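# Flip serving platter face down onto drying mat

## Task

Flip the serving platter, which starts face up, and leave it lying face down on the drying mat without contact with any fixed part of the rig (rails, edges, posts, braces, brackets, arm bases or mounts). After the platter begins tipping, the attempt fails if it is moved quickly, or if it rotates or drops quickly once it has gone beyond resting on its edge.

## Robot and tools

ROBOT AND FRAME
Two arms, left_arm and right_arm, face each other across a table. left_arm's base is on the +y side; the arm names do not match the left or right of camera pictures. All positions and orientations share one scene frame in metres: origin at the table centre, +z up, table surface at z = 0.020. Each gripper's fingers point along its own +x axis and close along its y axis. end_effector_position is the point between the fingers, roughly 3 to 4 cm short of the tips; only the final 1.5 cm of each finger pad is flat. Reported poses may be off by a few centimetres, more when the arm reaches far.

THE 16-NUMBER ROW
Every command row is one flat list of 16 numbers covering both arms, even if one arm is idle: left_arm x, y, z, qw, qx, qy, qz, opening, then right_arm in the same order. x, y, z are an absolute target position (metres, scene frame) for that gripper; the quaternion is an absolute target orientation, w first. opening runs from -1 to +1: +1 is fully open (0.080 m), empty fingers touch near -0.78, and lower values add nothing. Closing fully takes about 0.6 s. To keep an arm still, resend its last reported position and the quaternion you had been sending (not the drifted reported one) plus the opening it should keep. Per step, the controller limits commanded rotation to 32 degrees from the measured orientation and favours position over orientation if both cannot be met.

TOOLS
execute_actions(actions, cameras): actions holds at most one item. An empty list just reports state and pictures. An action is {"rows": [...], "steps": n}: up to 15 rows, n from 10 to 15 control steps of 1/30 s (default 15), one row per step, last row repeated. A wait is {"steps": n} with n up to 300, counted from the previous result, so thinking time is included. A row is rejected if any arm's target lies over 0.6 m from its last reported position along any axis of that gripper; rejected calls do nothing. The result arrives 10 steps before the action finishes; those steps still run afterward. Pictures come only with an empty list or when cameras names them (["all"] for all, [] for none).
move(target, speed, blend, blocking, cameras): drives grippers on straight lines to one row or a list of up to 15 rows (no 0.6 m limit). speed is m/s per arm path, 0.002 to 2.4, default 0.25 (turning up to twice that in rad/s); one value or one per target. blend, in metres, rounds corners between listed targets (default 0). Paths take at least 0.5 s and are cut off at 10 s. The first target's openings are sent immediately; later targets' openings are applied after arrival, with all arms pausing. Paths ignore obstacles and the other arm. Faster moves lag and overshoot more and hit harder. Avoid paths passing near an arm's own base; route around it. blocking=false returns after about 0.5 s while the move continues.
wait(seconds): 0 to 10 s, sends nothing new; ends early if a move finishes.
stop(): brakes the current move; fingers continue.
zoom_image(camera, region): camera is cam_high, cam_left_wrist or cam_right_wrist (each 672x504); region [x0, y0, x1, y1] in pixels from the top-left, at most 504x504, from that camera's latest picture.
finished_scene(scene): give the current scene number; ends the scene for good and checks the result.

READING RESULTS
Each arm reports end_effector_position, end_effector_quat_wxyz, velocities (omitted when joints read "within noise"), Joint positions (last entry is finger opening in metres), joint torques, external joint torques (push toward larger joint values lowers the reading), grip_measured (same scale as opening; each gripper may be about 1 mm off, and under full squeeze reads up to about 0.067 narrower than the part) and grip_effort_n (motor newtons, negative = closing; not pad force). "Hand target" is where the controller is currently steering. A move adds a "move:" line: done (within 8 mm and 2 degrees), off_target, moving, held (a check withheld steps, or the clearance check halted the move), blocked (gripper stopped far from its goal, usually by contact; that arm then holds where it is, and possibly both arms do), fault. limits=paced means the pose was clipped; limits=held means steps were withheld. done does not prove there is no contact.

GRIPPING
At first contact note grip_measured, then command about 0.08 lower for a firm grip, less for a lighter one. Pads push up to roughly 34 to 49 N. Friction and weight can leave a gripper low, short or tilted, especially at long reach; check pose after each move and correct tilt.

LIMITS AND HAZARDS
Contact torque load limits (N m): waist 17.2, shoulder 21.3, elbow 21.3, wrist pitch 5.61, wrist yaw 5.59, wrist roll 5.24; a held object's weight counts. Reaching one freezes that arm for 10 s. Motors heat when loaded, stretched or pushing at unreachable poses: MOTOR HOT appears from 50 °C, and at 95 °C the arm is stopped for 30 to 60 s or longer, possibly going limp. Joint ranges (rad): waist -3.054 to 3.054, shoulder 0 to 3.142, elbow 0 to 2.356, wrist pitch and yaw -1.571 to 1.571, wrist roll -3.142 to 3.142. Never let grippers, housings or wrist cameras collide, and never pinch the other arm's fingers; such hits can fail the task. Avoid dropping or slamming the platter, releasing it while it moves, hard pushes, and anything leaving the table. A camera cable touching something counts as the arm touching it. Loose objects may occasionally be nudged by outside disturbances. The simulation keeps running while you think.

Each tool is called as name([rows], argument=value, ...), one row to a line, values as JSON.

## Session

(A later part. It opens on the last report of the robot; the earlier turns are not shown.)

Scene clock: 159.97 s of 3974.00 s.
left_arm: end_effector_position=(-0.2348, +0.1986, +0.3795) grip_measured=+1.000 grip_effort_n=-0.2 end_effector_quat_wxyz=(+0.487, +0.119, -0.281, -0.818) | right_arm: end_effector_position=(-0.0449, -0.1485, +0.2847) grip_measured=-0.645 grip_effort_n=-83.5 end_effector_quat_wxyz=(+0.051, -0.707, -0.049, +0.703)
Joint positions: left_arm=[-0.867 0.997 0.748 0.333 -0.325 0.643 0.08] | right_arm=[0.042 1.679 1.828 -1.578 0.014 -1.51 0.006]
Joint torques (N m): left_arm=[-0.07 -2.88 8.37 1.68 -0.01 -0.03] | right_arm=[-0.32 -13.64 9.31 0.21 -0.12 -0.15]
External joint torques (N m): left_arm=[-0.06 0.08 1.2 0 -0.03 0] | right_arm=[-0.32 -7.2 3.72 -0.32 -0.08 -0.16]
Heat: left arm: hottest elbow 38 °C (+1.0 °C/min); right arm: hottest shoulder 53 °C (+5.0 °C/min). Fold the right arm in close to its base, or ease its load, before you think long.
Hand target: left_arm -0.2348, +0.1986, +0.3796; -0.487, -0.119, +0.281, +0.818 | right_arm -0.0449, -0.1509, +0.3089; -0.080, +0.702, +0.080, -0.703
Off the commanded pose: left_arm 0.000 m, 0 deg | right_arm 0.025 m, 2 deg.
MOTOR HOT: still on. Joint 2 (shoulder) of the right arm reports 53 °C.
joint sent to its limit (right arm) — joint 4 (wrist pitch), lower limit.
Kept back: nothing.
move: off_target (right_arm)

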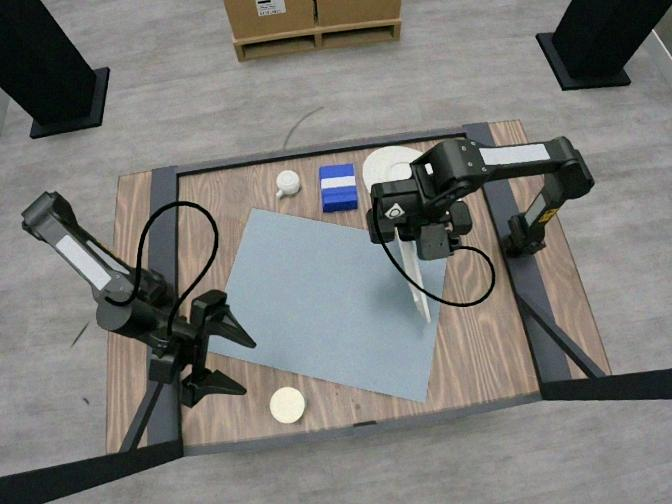

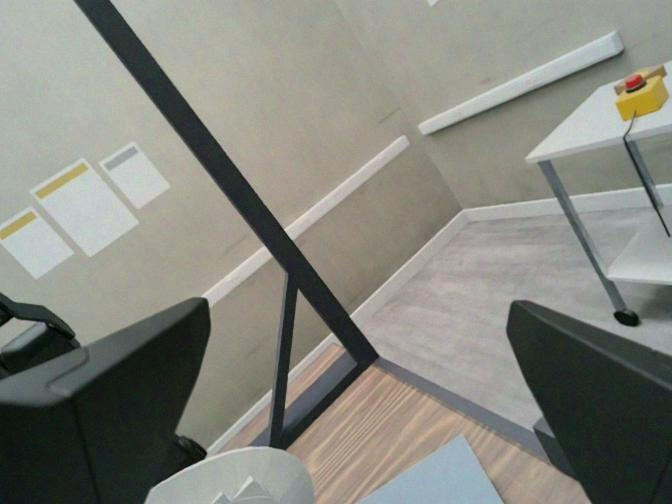

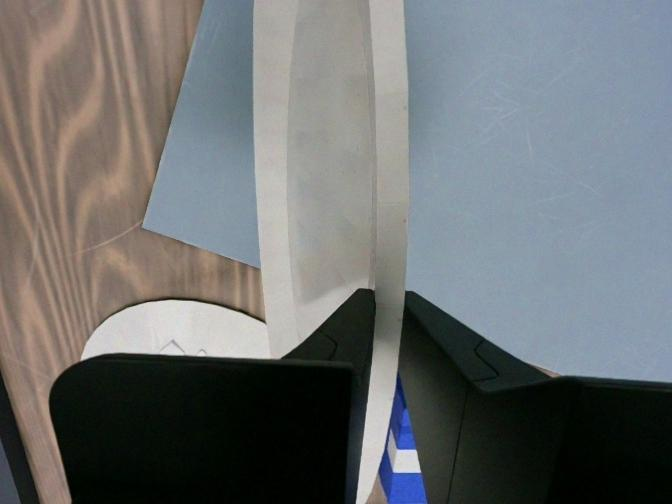

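move([
  [-0.2348,0.1986,0.3795,0.487,0.119,-0.281,-0.818,1,-0.08,-0.1,0.315,0.0923,-0.7011,-0.0923,0.7011,-0.8],
  [-0.2348,0.1986,0.3795,0.487,0.119,-0.281,-0.818,1,-0.09,0.01,0.315,0.0923,-0.7011,-0.0923,0.7011,-0.8],
], speed=0.06)

Scene clock: 166.20 s of 3974.00 s.
left_arm: end_effector_position=(-0.2348, +0.1986, +0.3795) grip_measured=+1.000 grip_effort_n=-0.2 end_effector_quat_wxyz=(+0.487, +0.119, -0.281, -0.818) | right_arm: end_effector_position=(-0.0909, +0.0013, +0.2862) grip_measured=-0.645 grip_effort_n=-83.5 end_effector_quat_wxyz=(+0.149, -0.682, -0.152, +0.700)
Joint positions: left_arm=[-0.867 0.997 0.748 0.333 -0.325 0.643 0.08] | right_arm=[0.128 2.083 2.302 -1.361 0.033 -1.438 0.006]
Joint torques (N m): left_arm=[-0.07 -2.87 8.36 1.68 -0.01 -0.03] | right_arm=[-0.37 -14.74 9.68 2.68 0.12 -0.18]
External joint torques (N m): left_arm=[-0.06 0.12 1.11 -0.02 -0.02 0] | right_arm=[-0.4 -5.05 3.82 1.7 0.15 -0.2]
Heat: left arm: hottest elbow 38 °C (+1.0 °C/min); right arm: hottest shoulder 54 °C (+7.1 °C/min). Fold the right arm in close to its base, or ease its load, before you think long.
Hand target: left_arm -0.2348, +0.1986, +0.3796; -0.487, -0.119, +0.281, +0.818 | right_arm -0.0896, +0.0075, +0.3146; -0.184, +0.670, +0.186, -0.694
Off the commanded pose: left_arm 0.000 m, 0 deg | right_arm 0.030 m, 10 deg.
MOTOR HOT: still on. Joint 2 (shoulder) of the right arm reports 54 °C.
joint sent to its limit (right arm) — joint 3 (elbow), upper limit, where the elbow is as straight as it goes.
Kept back: nothing.
move: off_target (right_arm)

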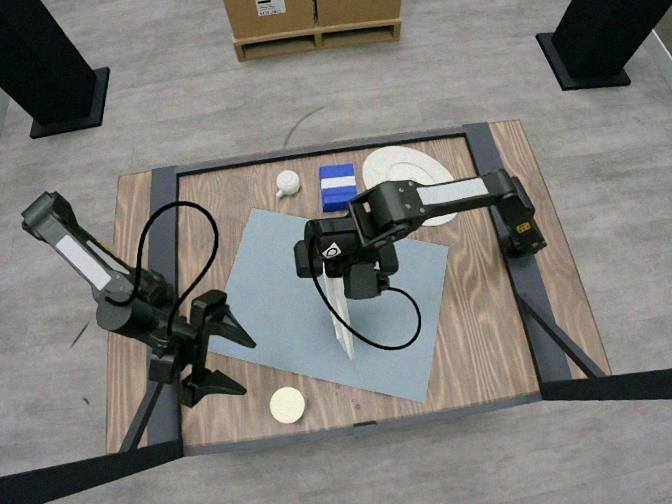

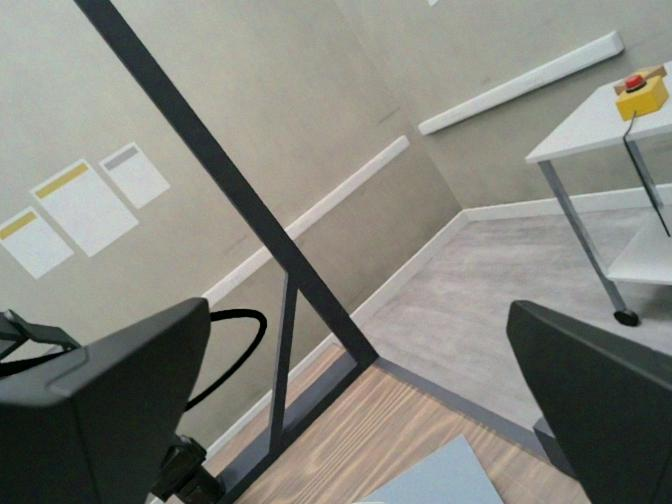

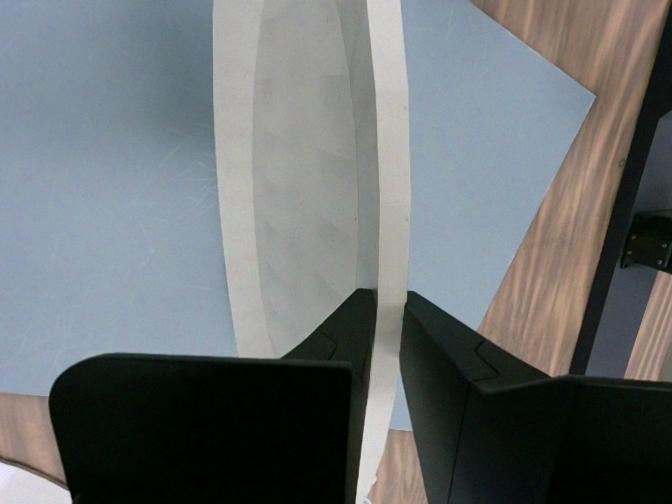

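zoom_image(camera="cam_right_wrist", region=[200, 0, 440, 360])

zoom_image(camera="cam_high", region=[280, 170, 480, 390])

Scaled by 1.400 from the camera's 672x504 image, which has a finer 960x720 frame.

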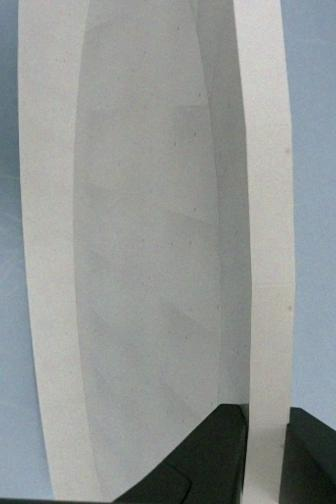

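Scaled by 2.291 from the camera's 672x504 image, which has a finer 960x720 frame.

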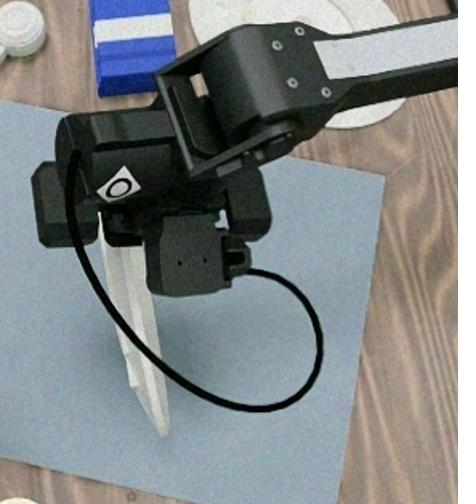

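move(target=[-0.2348,0.1986,0.3795,0.487,0.119,-0.281,-0.818,1,-0.09,0.012,0.285,0.1225,-0.696,-0.1225,0.696,-0.8], speed=0.04, cameras=["cam_high"])

move(target=[-0.2348,0.1986,0.3795,0.487,0.119,-0.281,-0.818,1,-0.09,0.012,0.27,0.1225,-0.696,-0.1225,0.696,-0.8], speed=0.03)

Scene clock: 169.83 s of 3974.00 s.
left_arm: end_effector_position=(-0.2348, +0.1986, +0.3795) grip_measured=+1.000 grip_effort_n=-0.2 end_effector_quat_wxyz=(+0.487, +0.119, -0.281, -0.818) | right_arm: end_effector_position=(-0.0906, +0.0054, +0.2807) grip_measured=-0.645 grip_effort_n=-83.5 end_effector_quat_wxyz=(+0.145, -0.685, -0.147, +0.698)
Joint positions: left_arm=[-0.867 0.997 0.748 0.333 -0.325 0.643 0.08] | right_arm=[0.128 2.111 2.327 -1.372 0.039 -1.438 0.006]
Joint torques (N m): left_arm=[-0.08 -2.87 8.37 1.68 -0.01 -0.03] | right_arm=[-0.01 -10.91 7.2 1.53 0.3 -0.04]
External joint torques (N m): left_arm=[-0.07 0.06 1.24 0.01 -0.03 0] | right_arm=[-0.09 -1 1.31 0.56 0.33 -0.07]
Heat: left arm: hottest elbow 39 °C (+2.0 °C/min); right arm: hottest shoulder 54 °C (+8.0 °C/min). Fold the right arm in close to its base, or ease its load, before you think long.
Hand target: left_arm -0.2348, +0.1986, +0.3796; -0.487, -0.119, +0.281, +0.818 | right_arm -0.0899, +0.0113, +0.2845; -0.155, +0.685, +0.156, -0.694
Off the commanded pose: left_arm 0.000 m, 0 deg | right_arm 0.008 m, 4 deg.
MOTOR HOT: still on. Joint 2 (shoulder) of the right arm reports 54 °C.
joint sent to its limit (right arm) — joint 3 (elbow), upper limit, where the elbow is as straight as it goes.
Kept back: nothing.
move: off_target (right_arm)
Images, in order (width x height): cam_high 672x504.

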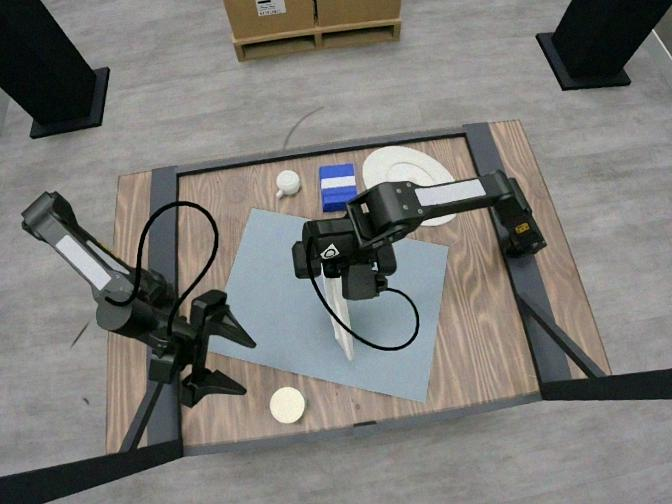

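Scene clock: 171.63 s of 3974.00 s.
left_arm: end_effector_position=(-0.2348, +0.1986, +0.3795) grip_measured=+1.000 grip_effort_n=-0.2 end_effector_quat_wxyz=(+0.487, +0.119, -0.281, -0.818) | right_arm: end_effector_position=(-0.0906, +0.0061, +0.2782) grip_measured=-0.645 grip_effort_n=-83.5 end_effector_quat_wxyz=(+0.141, -0.687, -0.144, +0.699)
Joint positions: left_arm=[-0.867 0.997 0.748 0.333 -0.325 0.643 0.08] | right_arm=[0.128 2.124 2.341 -1.383 0.04 -1.438 0.006]
Joint torques (N m): left_arm=[-0.05 -2.88 8.36 1.68 -0.01 -0.03] | right_arm=[-0.05 -8.86 5.71 1.01 0.28 -0.01]
External joint torques (N m): left_arm=[-0.07 0.1 1.16 -0.01 -0.02 0] | right_arm=[-0.05 0.95 -0.07 0.06 0.31 -0.03]
Heat: left arm: hottest elbow 39 °C (+2.0 °C/min); right arm: hottest shoulder 53 °C (+8.0 °C/min). Fold the right arm in close to its base, or ease its load, before you think long.
Hand target: left_arm -0.2348, +0.1986, +0.3796; -0.487, -0.119, +0.281, +0.818 | right_arm -0.0899, +0.0113, +0.2695; -0.138, +0.691, +0.139, -0.696
Off the commanded pose: left_arm 0.000 m, 0 deg | right_arm 0.010 m, 3 deg.
MOTOR HOT: still on. Joint 2 (shoulder) of the right arm reports 53 °C.
joint sent to its limit (right arm) — joint 3 (elbow), upper limit, where the elbow is as straight as it goes.
Kept back: nothing.
move: off_target (right_arm)

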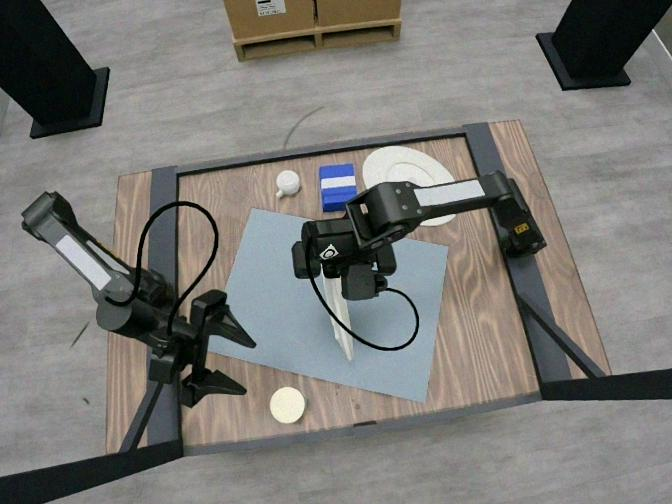

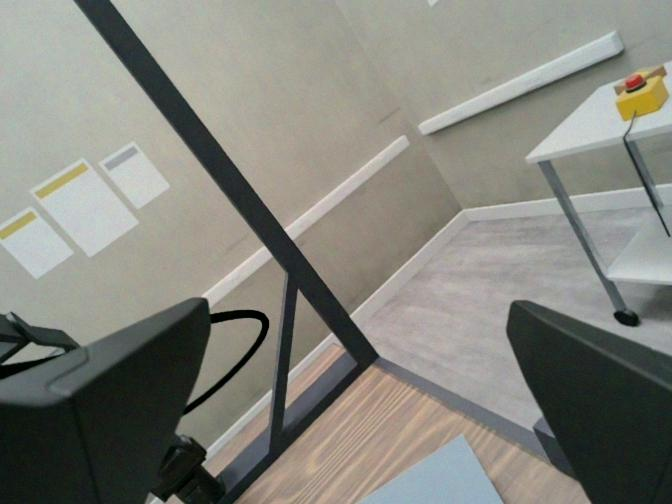

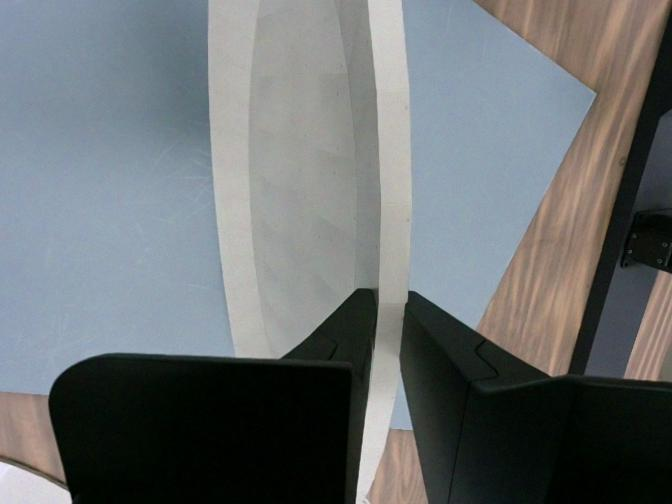

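move([
  [-0.2348,0.1986,0.3795,0.487,0.119,-0.281,-0.818,1,-0.09,-0.025,0.274,0.1225,-0.696,-0.1225,0.696,-0.8],
  [-0.2348,0.1986,0.3795,0.487,0.119,-0.281,-0.818,1,-0.09,-0.06,0.267,0.1225,-0.696,-0.1225,0.696,-0.8],
], speed=0.03)

Scene clock: 175.10 s of 3974.00 s.
left_arm: end_effector_position=(-0.2348, +0.1986, +0.3795) grip_measured=+1.000 grip_effort_n=-0.2 end_effector_quat_wxyz=(+0.487, +0.119, -0.281, -0.818) | right_arm: end_effector_position=(-0.0903, -0.0534, +0.2740) grip_measured=-0.643 grip_effort_n=-83.5 end_effector_quat_wxyz=(+0.134, -0.692, -0.134, +0.697)
Joint positions: left_arm=[-0.867 0.997 0.748 0.333 -0.325 0.643 0.08] | right_arm=[0.154 1.848 1.931 -1.276 0.056 -1.412 0.006]
Joint torques (N m): left_arm=[-0.07 -2.87 8.36 1.68 -0.01 -0.03] | right_arm=[0.14 -10.3 3 -0.27 0.1 0.15]
External joint torques (N m): left_arm=[-0.06 0.07 1.18 0 -0.03 0] | right_arm=[0.13 -2.1 -3.08 -1.19 0.12 0.13]
Heat: left arm: hottest elbow 39 °C (+2.0 °C/min); right arm: hottest shoulder 52 °C (+7.1 °C/min). Fold the right arm in close to its base, or ease its load, before you think long.
Hand target: left_arm -0.2348, +0.1986, +0.3796; -0.487, -0.119, +0.281, +0.818 | right_arm -0.0900, -0.0599, +0.2671; -0.122, +0.697, +0.123, -0.696
Off the commanded pose: left_arm 0.000 m, 0 deg | right_arm 0.010 m, 2 deg.
MOTOR HOT: still on. Joint 2 (shoulder) of the right arm reports 52 °C.
Kept back: nothing.
move: off_target (right_arm)

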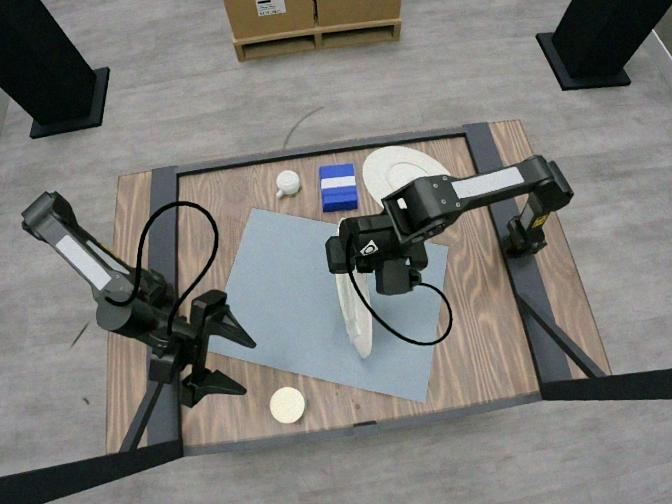

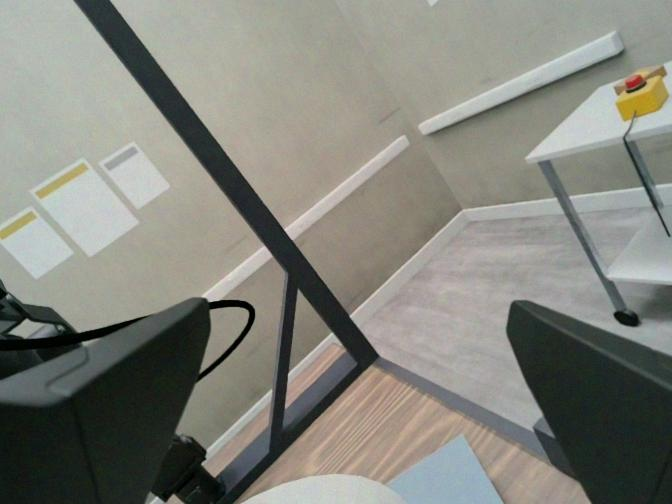

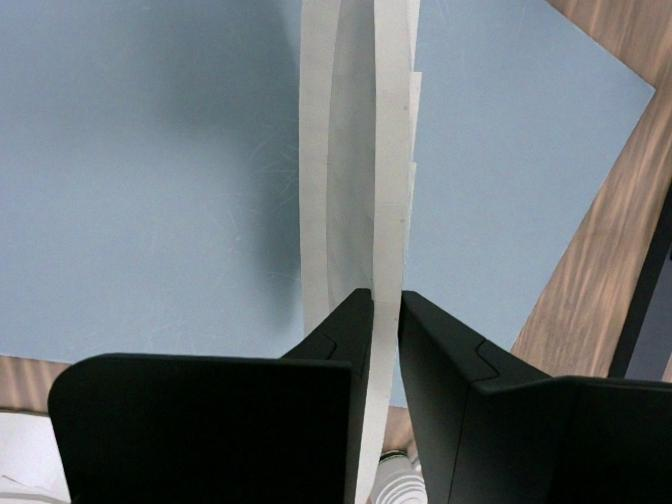

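move([
  [-0.2348,0.1986,0.3795,0.487,0.119,-0.281,-0.818,1,-0.09,-0.09,0.253,0.153,-0.6903,-0.153,0.6903,-0.8],
  [-0.2348,0.1986,0.3795,0.487,0.119,-0.281,-0.818,1,-0.09,-0.115,0.237,0.1839,-0.6828,-0.1839,0.6828,-0.8],
], speed=0.03)

move([
  [-0.2348,0.1986,0.3795,0.487,0.119,-0.281,-0.818,1,-0.09,-0.145,0.214,0.213,-0.6743,-0.213,0.6743,-0.75],
  [-0.2348,0.1986,0.3795,0.487,0.119,-0.281,-0.818,1,-0.09,-0.17,0.188,0.2419,-0.6645,-0.2419,0.6645,-0.75],
], speed=0.03)

Scene clock: 178.80 s of 3974.00 s.
left_arm: end_effector_position=(-0.2348, +0.1986, +0.3795) grip_measured=+1.000 grip_effort_n=-0.2 end_effector_quat_wxyz=(+0.487, +0.119, -0.281, -0.818) | right_arm: end_effector_position=(-0.0908, -0.1095, +0.2523) grip_measured=-0.634 grip_effort_n=-83.5 end_effector_quat_wxyz=(+0.200, -0.674, -0.201, +0.682)
Joint positions: left_arm=[-0.867 0.997 0.748 0.333 -0.325 0.643 0.08] | right_arm=[0.204 1.455 1.338 -0.888 0.109 -1.383 0.006]
Joint torques (N m): left_arm=[-0.07 -2.86 8.36 1.68 -0.01 -0.03] | right_arm=[0.07 -5.68 2.93 0.14 0.09 0.2]
External joint torques (N m): left_arm=[-0.09 0.01 1.29 0.03 -0.02 0] | right_arm=[0.05 0.1 -3.71 -1.04 0.08 0.17]
Heat: left arm: hottest elbow 39 °C (+2.0 °C/min); right arm: hottest shoulder 50 °C (+5.0 °C/min). Fold the right arm in close to its base, or ease its load, before you think long.
Hand target: left_arm -0.2348, +0.1986, +0.3796; -0.487, -0.119, +0.281, +0.818 | right_arm -0.0899, -0.1152, +0.2374; -0.184, +0.683, +0.184, -0.683
Off the commanded pose: left_arm 0.000 m, 0 deg | right_arm 0.016 m, 3 deg.
MOTOR HOT: still on. Joint 2 (shoulder) of the right arm reports 50 °C.
Kept back: nothing.
move: off_target (right_arm)

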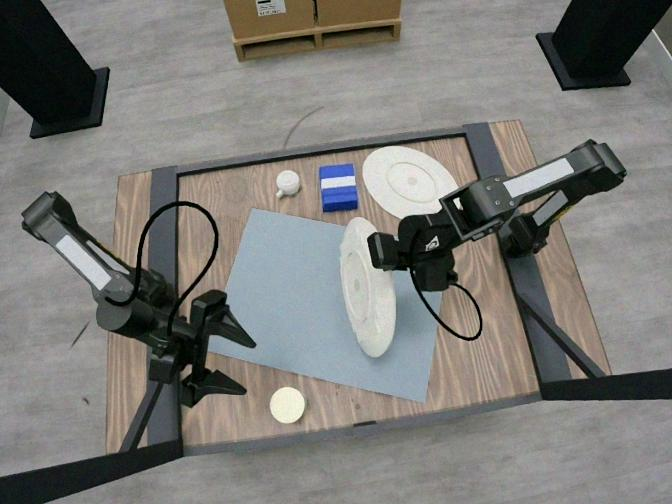

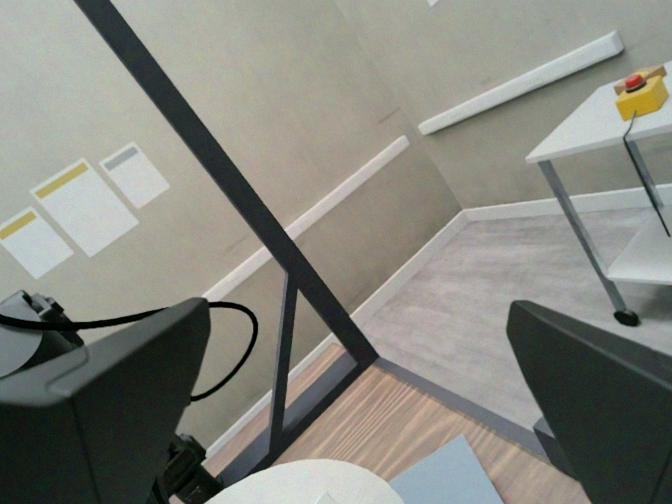

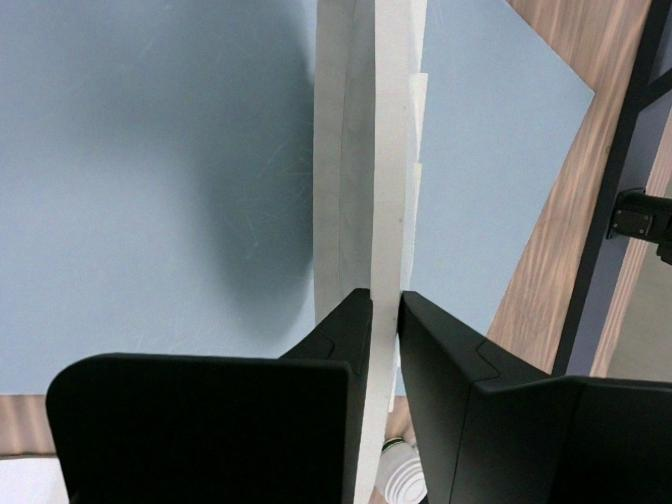

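Scene clock: 181.93 s of 3974.00 s.
left_arm: end_effector_position=(-0.2348, +0.1986, +0.3795) grip_measured=+1.000 grip_effort_n=-0.2 end_effector_quat_wxyz=(+0.487, +0.119, -0.281, -0.818) | right_arm: end_effector_position=(-0.0923, -0.1651, +0.2129) grip_measured=-0.620 grip_effort_n=-83.5 end_effector_quat_wxyz=(+0.266, -0.648, -0.265, +0.662)
Joint positions: left_arm=[-0.867 0.997 0.748 0.333 -0.325 0.643 0.08] | right_arm=[0.291 1.107 0.834 -0.547 0.194 -1.34 0.007]
Joint torques (N m): left_arm=[-0.07 -2.87 8.36 1.68 -0.01 -0.03] | right_arm=[-0.23 -0.61 2.26 0.56 0.07 0.26]
External joint torques (N m): left_arm=[-0.08 0.05 1.21 0.01 -0.03 0] | right_arm=[-0.22 2.78 -4.62 -0.83 0.01 0.23]
Heat: left arm: hottest elbow 39 °C (+2.0 °C/min); right arm: hottest shoulder 49 °C (+5.0 °C/min). Fold the right arm in close to its base, or ease its load, before you think long.
Hand target: left_arm -0.2348, +0.1986, +0.3796; -0.487, -0.119, +0.281, +0.818 | right_arm -0.0898, -0.1710, +0.1890; -0.242, +0.664, +0.242, -0.664
Off the commanded pose: left_arm 0.000 m, 0 deg | right_arm 0.025 m, 4 deg.
MOTOR HOT: still on. Joint 2 (shoulder) of the right arm reports 49 °C.
Kept back: nothing.
move: off_target (right_arm)

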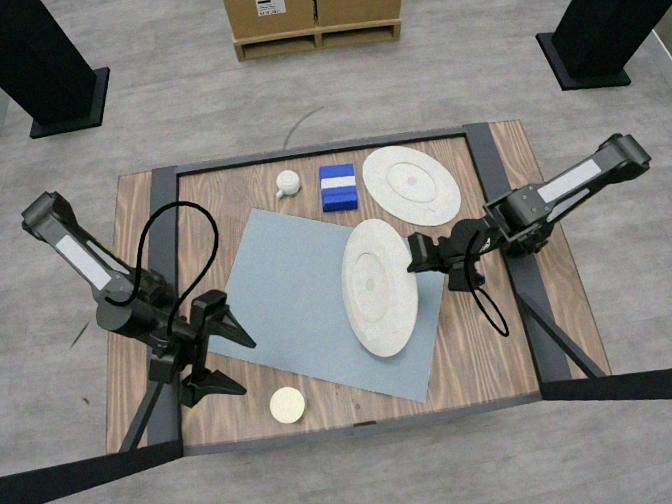

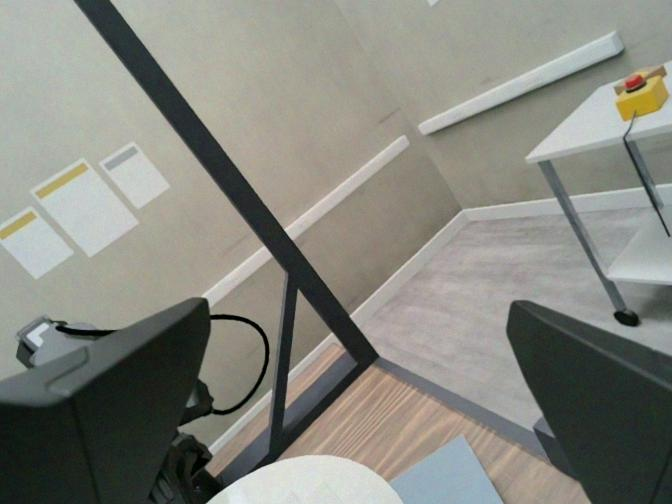

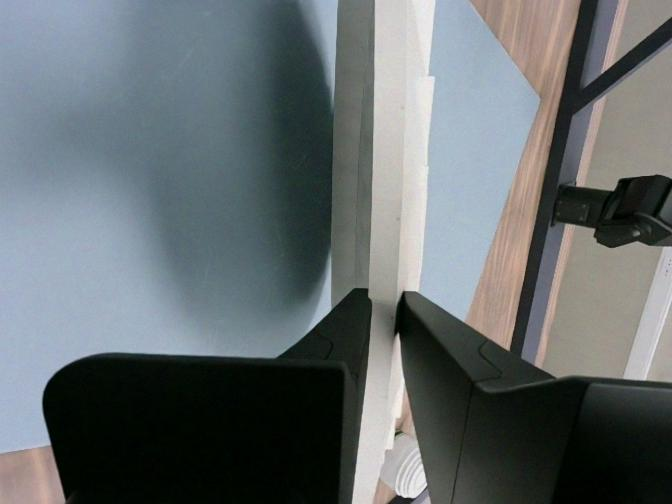

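move([
  [-0.2348,0.1986,0.3795,0.487,0.119,-0.281,-0.818,1,-0.09,-0.184,0.17,0.2419,-0.6645,-0.2419,0.6645,-0.64],
  [-0.2348,0.1986,0.3795,0.487,0.119,-0.281,-0.818,1,-0.09,-0.202,0.142,0.2419,-0.6645,-0.2419,0.6645,-0.64],
], speed=0.03)

Scene clock: 184.67 s of 3974.00 s.
left_arm: end_effector_position=(-0.2348, +0.1986, +0.3795) grip_measured=+1.000 grip_effort_n=-0.2 end_effector_quat_wxyz=(+0.487, +0.119, -0.281, -0.818) | right_arm: end_effector_position=(-0.0976, -0.1991, +0.1758) grip_measured=-0.579 grip_effort_n=-83.5 end_effector_quat_wxyz=(+0.268, -0.637, -0.275, +0.668)
Joint positions: left_arm=[-0.867 0.997 0.748 0.333 -0.325 0.643 0.08] | right_arm=[0.364 0.964 0.609 -0.451 0.223 -1.292 0.009]
Joint torques (N m): left_arm=[-0.07 -2.87 8.36 1.68 -0.01 -0.03] | right_arm=[-1.34 4.05 1.04 1.52 0.31 0.2]
External joint torques (N m): left_arm=[-0.07 0.01 1.24 0.02 -0.03 0] | right_arm=[-1.35 6.45 -5.81 0.12 0.24 0.16]
Motor temperatures (°C): left_arm=[29 32 39 34 25 31] | right_arm=[28 47 38 31 31 27]
Heat: left arm: hottest elbow 39 °C (+2.0 °C/min); right arm: hottest shoulder 47 °C (+4.0 °C/min).
Hand target: left_arm -0.2348, +0.1986, +0.3796; -0.487, -0.119, +0.281, +0.818 | right_arm -0.0895, -0.2054, +0.1440; -0.242, +0.664, +0.242, -0.665
Off the commanded pose: left_arm 0.000 m, 0 deg | right_arm 0.035 m, 6 deg.
MOTOR HOT: cleared for the motors of the right arm.
Kept back: nothing.
move: off_target (right_arm)

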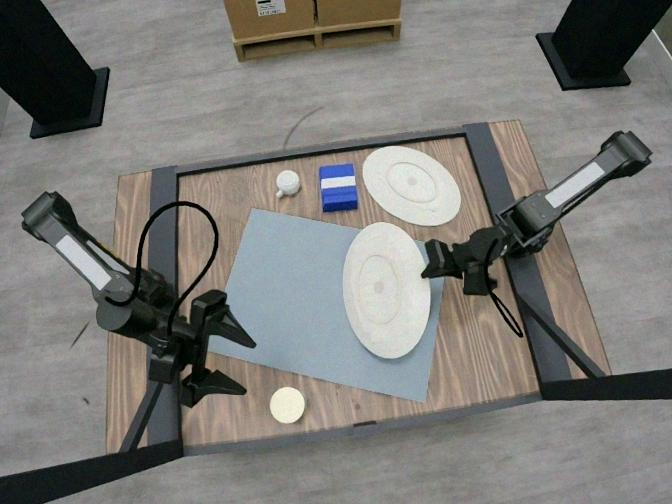

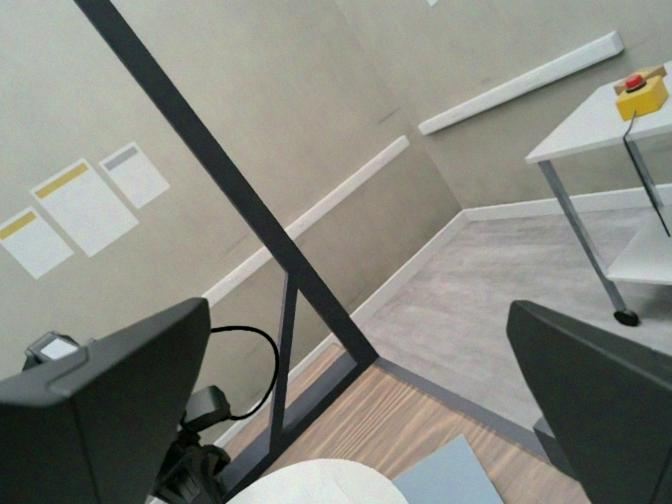

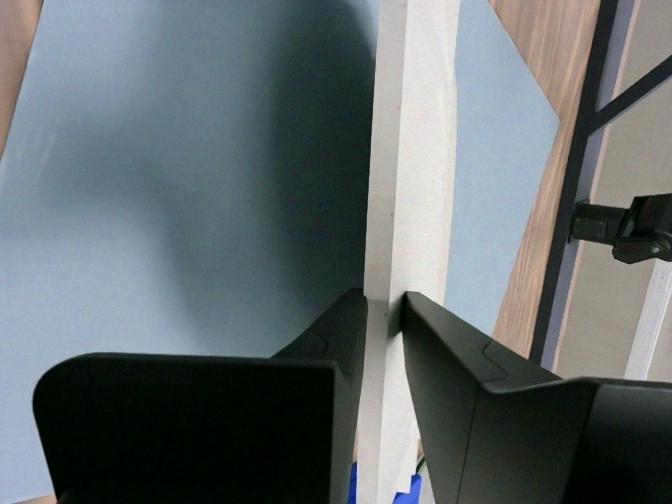

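move([
  [-0.2348,0.1986,0.3795,0.487,0.119,-0.281,-0.818,1,-0.09,-0.208,0.15,0.2419,-0.6645,-0.2419,0.6645,-0.54],
  [-0.2348,0.1986,0.3795,0.487,0.119,-0.281,-0.818,1,-0.09,-0.215,0.115,0.2419,-0.6645,-0.2419,0.6645,-0.52],
], speed=0.03)

Scene clock: 187.77 s of 3974.00 s.
left_arm: end_effector_position=(-0.2348, +0.1986, +0.3795) grip_measured=+1.000 grip_effort_n=-0.2 end_effector_quat_wxyz=(+0.487, +0.119, -0.281, -0.818) | right_arm: end_effector_position=(-0.0917, -0.2126, +0.1205) grip_measured=-0.524 grip_effort_n=16.0 end_effector_quat_wxyz=(+0.245, -0.660, -0.247, +0.666)
Joint positions: left_arm=[-0.867 0.997 0.748 0.333 -0.325 0.643 0.08] | right_arm=[0.373 1.013 0.453 -0.336 0.241 -1.271 0.011]
Joint torques (N m): left_arm=[-0.07 -2.87 8.37 1.68 -0.01 -0.03] | right_arm=[-0.07 -2.3 4.17 1.29 0.27 0.13]
External joint torques (N m): left_arm=[-0.07 0.04 1.27 0.02 -0.03 0] | right_arm=[-0.06 0.12 -2.37 -0.02 0.19 0.09]
Heat: left arm: hottest elbow 39 °C (+1.0 °C/min); right arm: hottest shoulder 46 °C (+3.0 °C/min).
Hand target: left_arm -0.2348, +0.1986, +0.3796; -0.487, -0.119, +0.281, +0.818 | right_arm -0.0900, -0.2151, +0.1150; -0.242, +0.664, +0.242, -0.664
Off the commanded pose: left_arm 0.000 m, 0 deg | right_arm 0.006 m, 1 deg.
Kept back: nothing.
move: done

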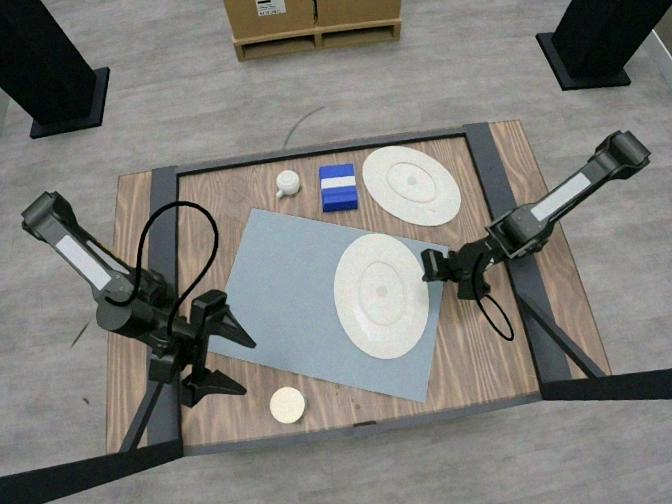

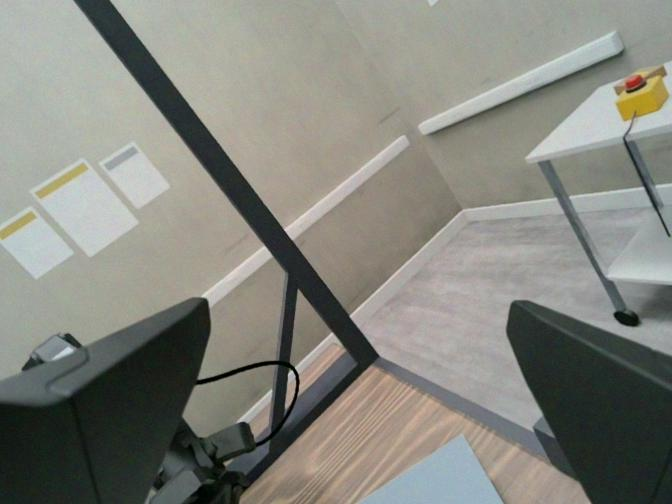

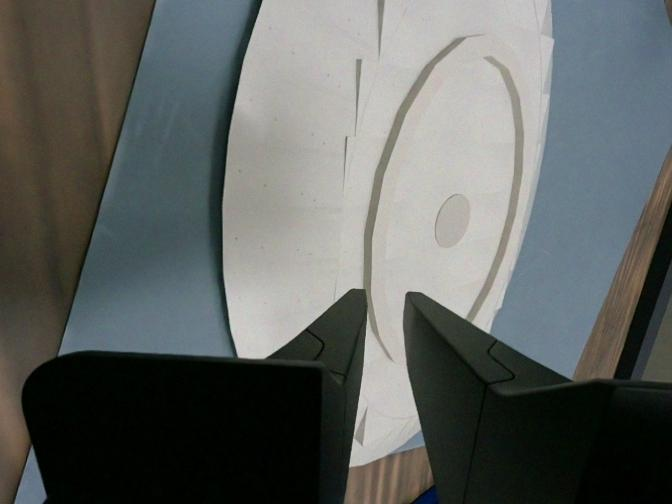

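move([
  [-0.2348,0.1986,0.3795,0.487,0.119,-0.281,-0.818,1,-0.09,-0.23,0.16,0.2419,-0.6645,-0.2419,0.6645,-0.52],
  [-0.2348,0.1986,0.3795,0.487,0.119,-0.281,-0.818,1,-0.09,-0.25,0.24,0.2419,-0.6645,-0.2419,0.6645,-0.52],
], speed=0.08)

zoom_image(camera="cam_high", region=[230, 190, 470, 420])

Scene clock: 190.20 s of 3974.00 s.
left_arm: end_effector_position=(-0.2348, +0.1986, +0.3795) grip_measured=+1.000 grip_effort_n=-0.2 end_effector_quat_wxyz=(+0.487, +0.119, -0.281, -0.818) | right_arm: end_effector_position=(-0.0896, -0.2506, +0.2348) grip_measured=-0.524 grip_effort_n=16.0 end_effector_quat_wxyz=(+0.236, -0.667, -0.239, +0.665)
Joint positions: left_arm=[-0.867 0.997 0.748 0.333 -0.325 0.643 0.08] | right_arm=[0.471 0.854 0.873 -0.965 0.302 -1.186 0.011]
Joint torques (N m): left_arm=[-0.08 -2.86 8.37 1.68 -0.01 -0.03] | right_arm=[-0.09 -2.03 6.94 0.87 0.31 0.16]
External joint torques (N m): left_arm=[-0.06 0.03 1.25 0.02 -0.03 0] | right_arm=[-0.1 -0.62 0.4 -0.38 0.19 0.13]
Heat: left arm: hottest elbow 39 °C (+1.0 °C/min); right arm: hottest shoulder 44 °C (+1.0 °C/min).
Hand target: left_arm -0.2348, +0.1986, +0.3796; -0.487, -0.119, +0.281, +0.818 | right_arm -0.0899, -0.2500, +0.2401; -0.242, +0.664, +0.242, -0.664
Off the commanded pose: left_arm 0.000 m, 0 deg | right_arm 0.005 m, 1 deg.
Kept back: nothing.
move: done

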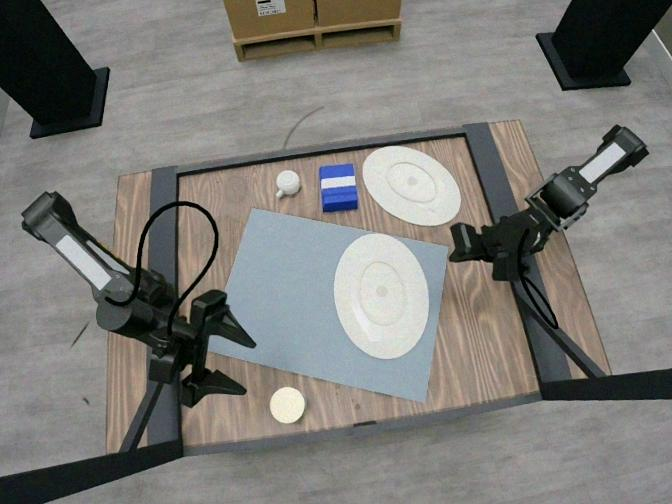

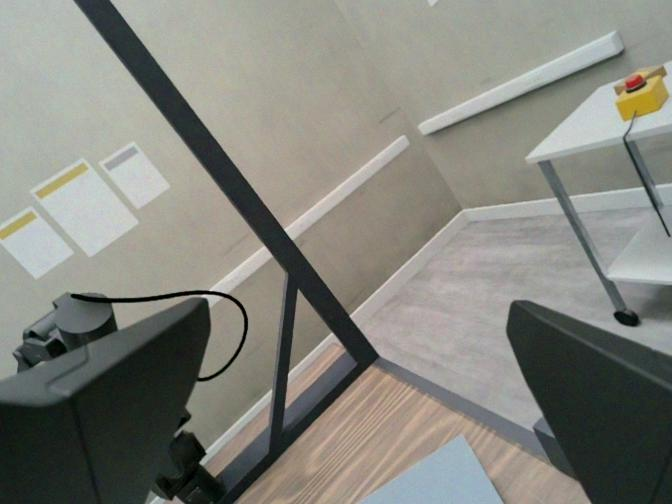

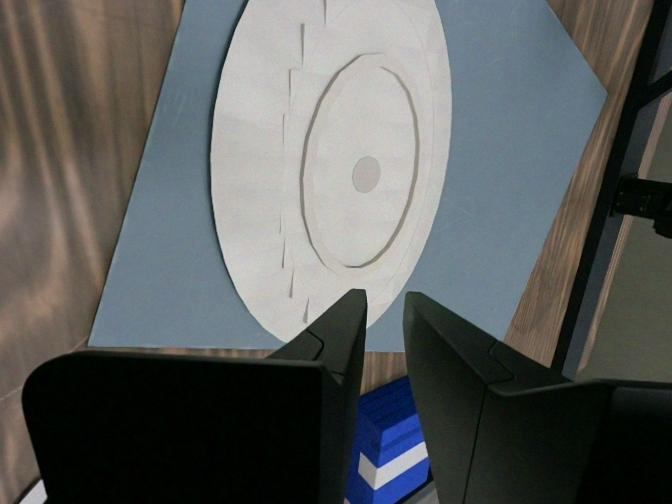

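Scaled by 2.100 from the camera's 672x504 image, which has a finer 960x720 frame.

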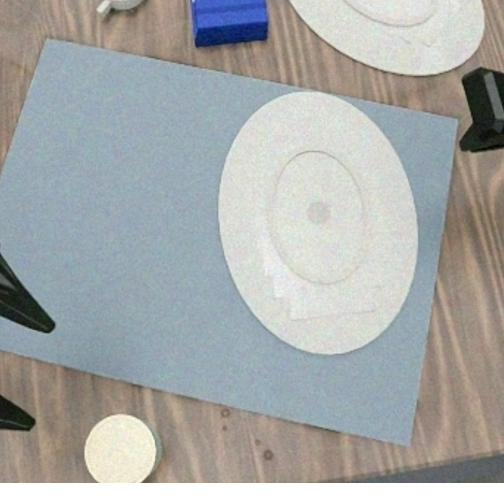

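finished_scene(scene=1)

The scene is finished: the task was done.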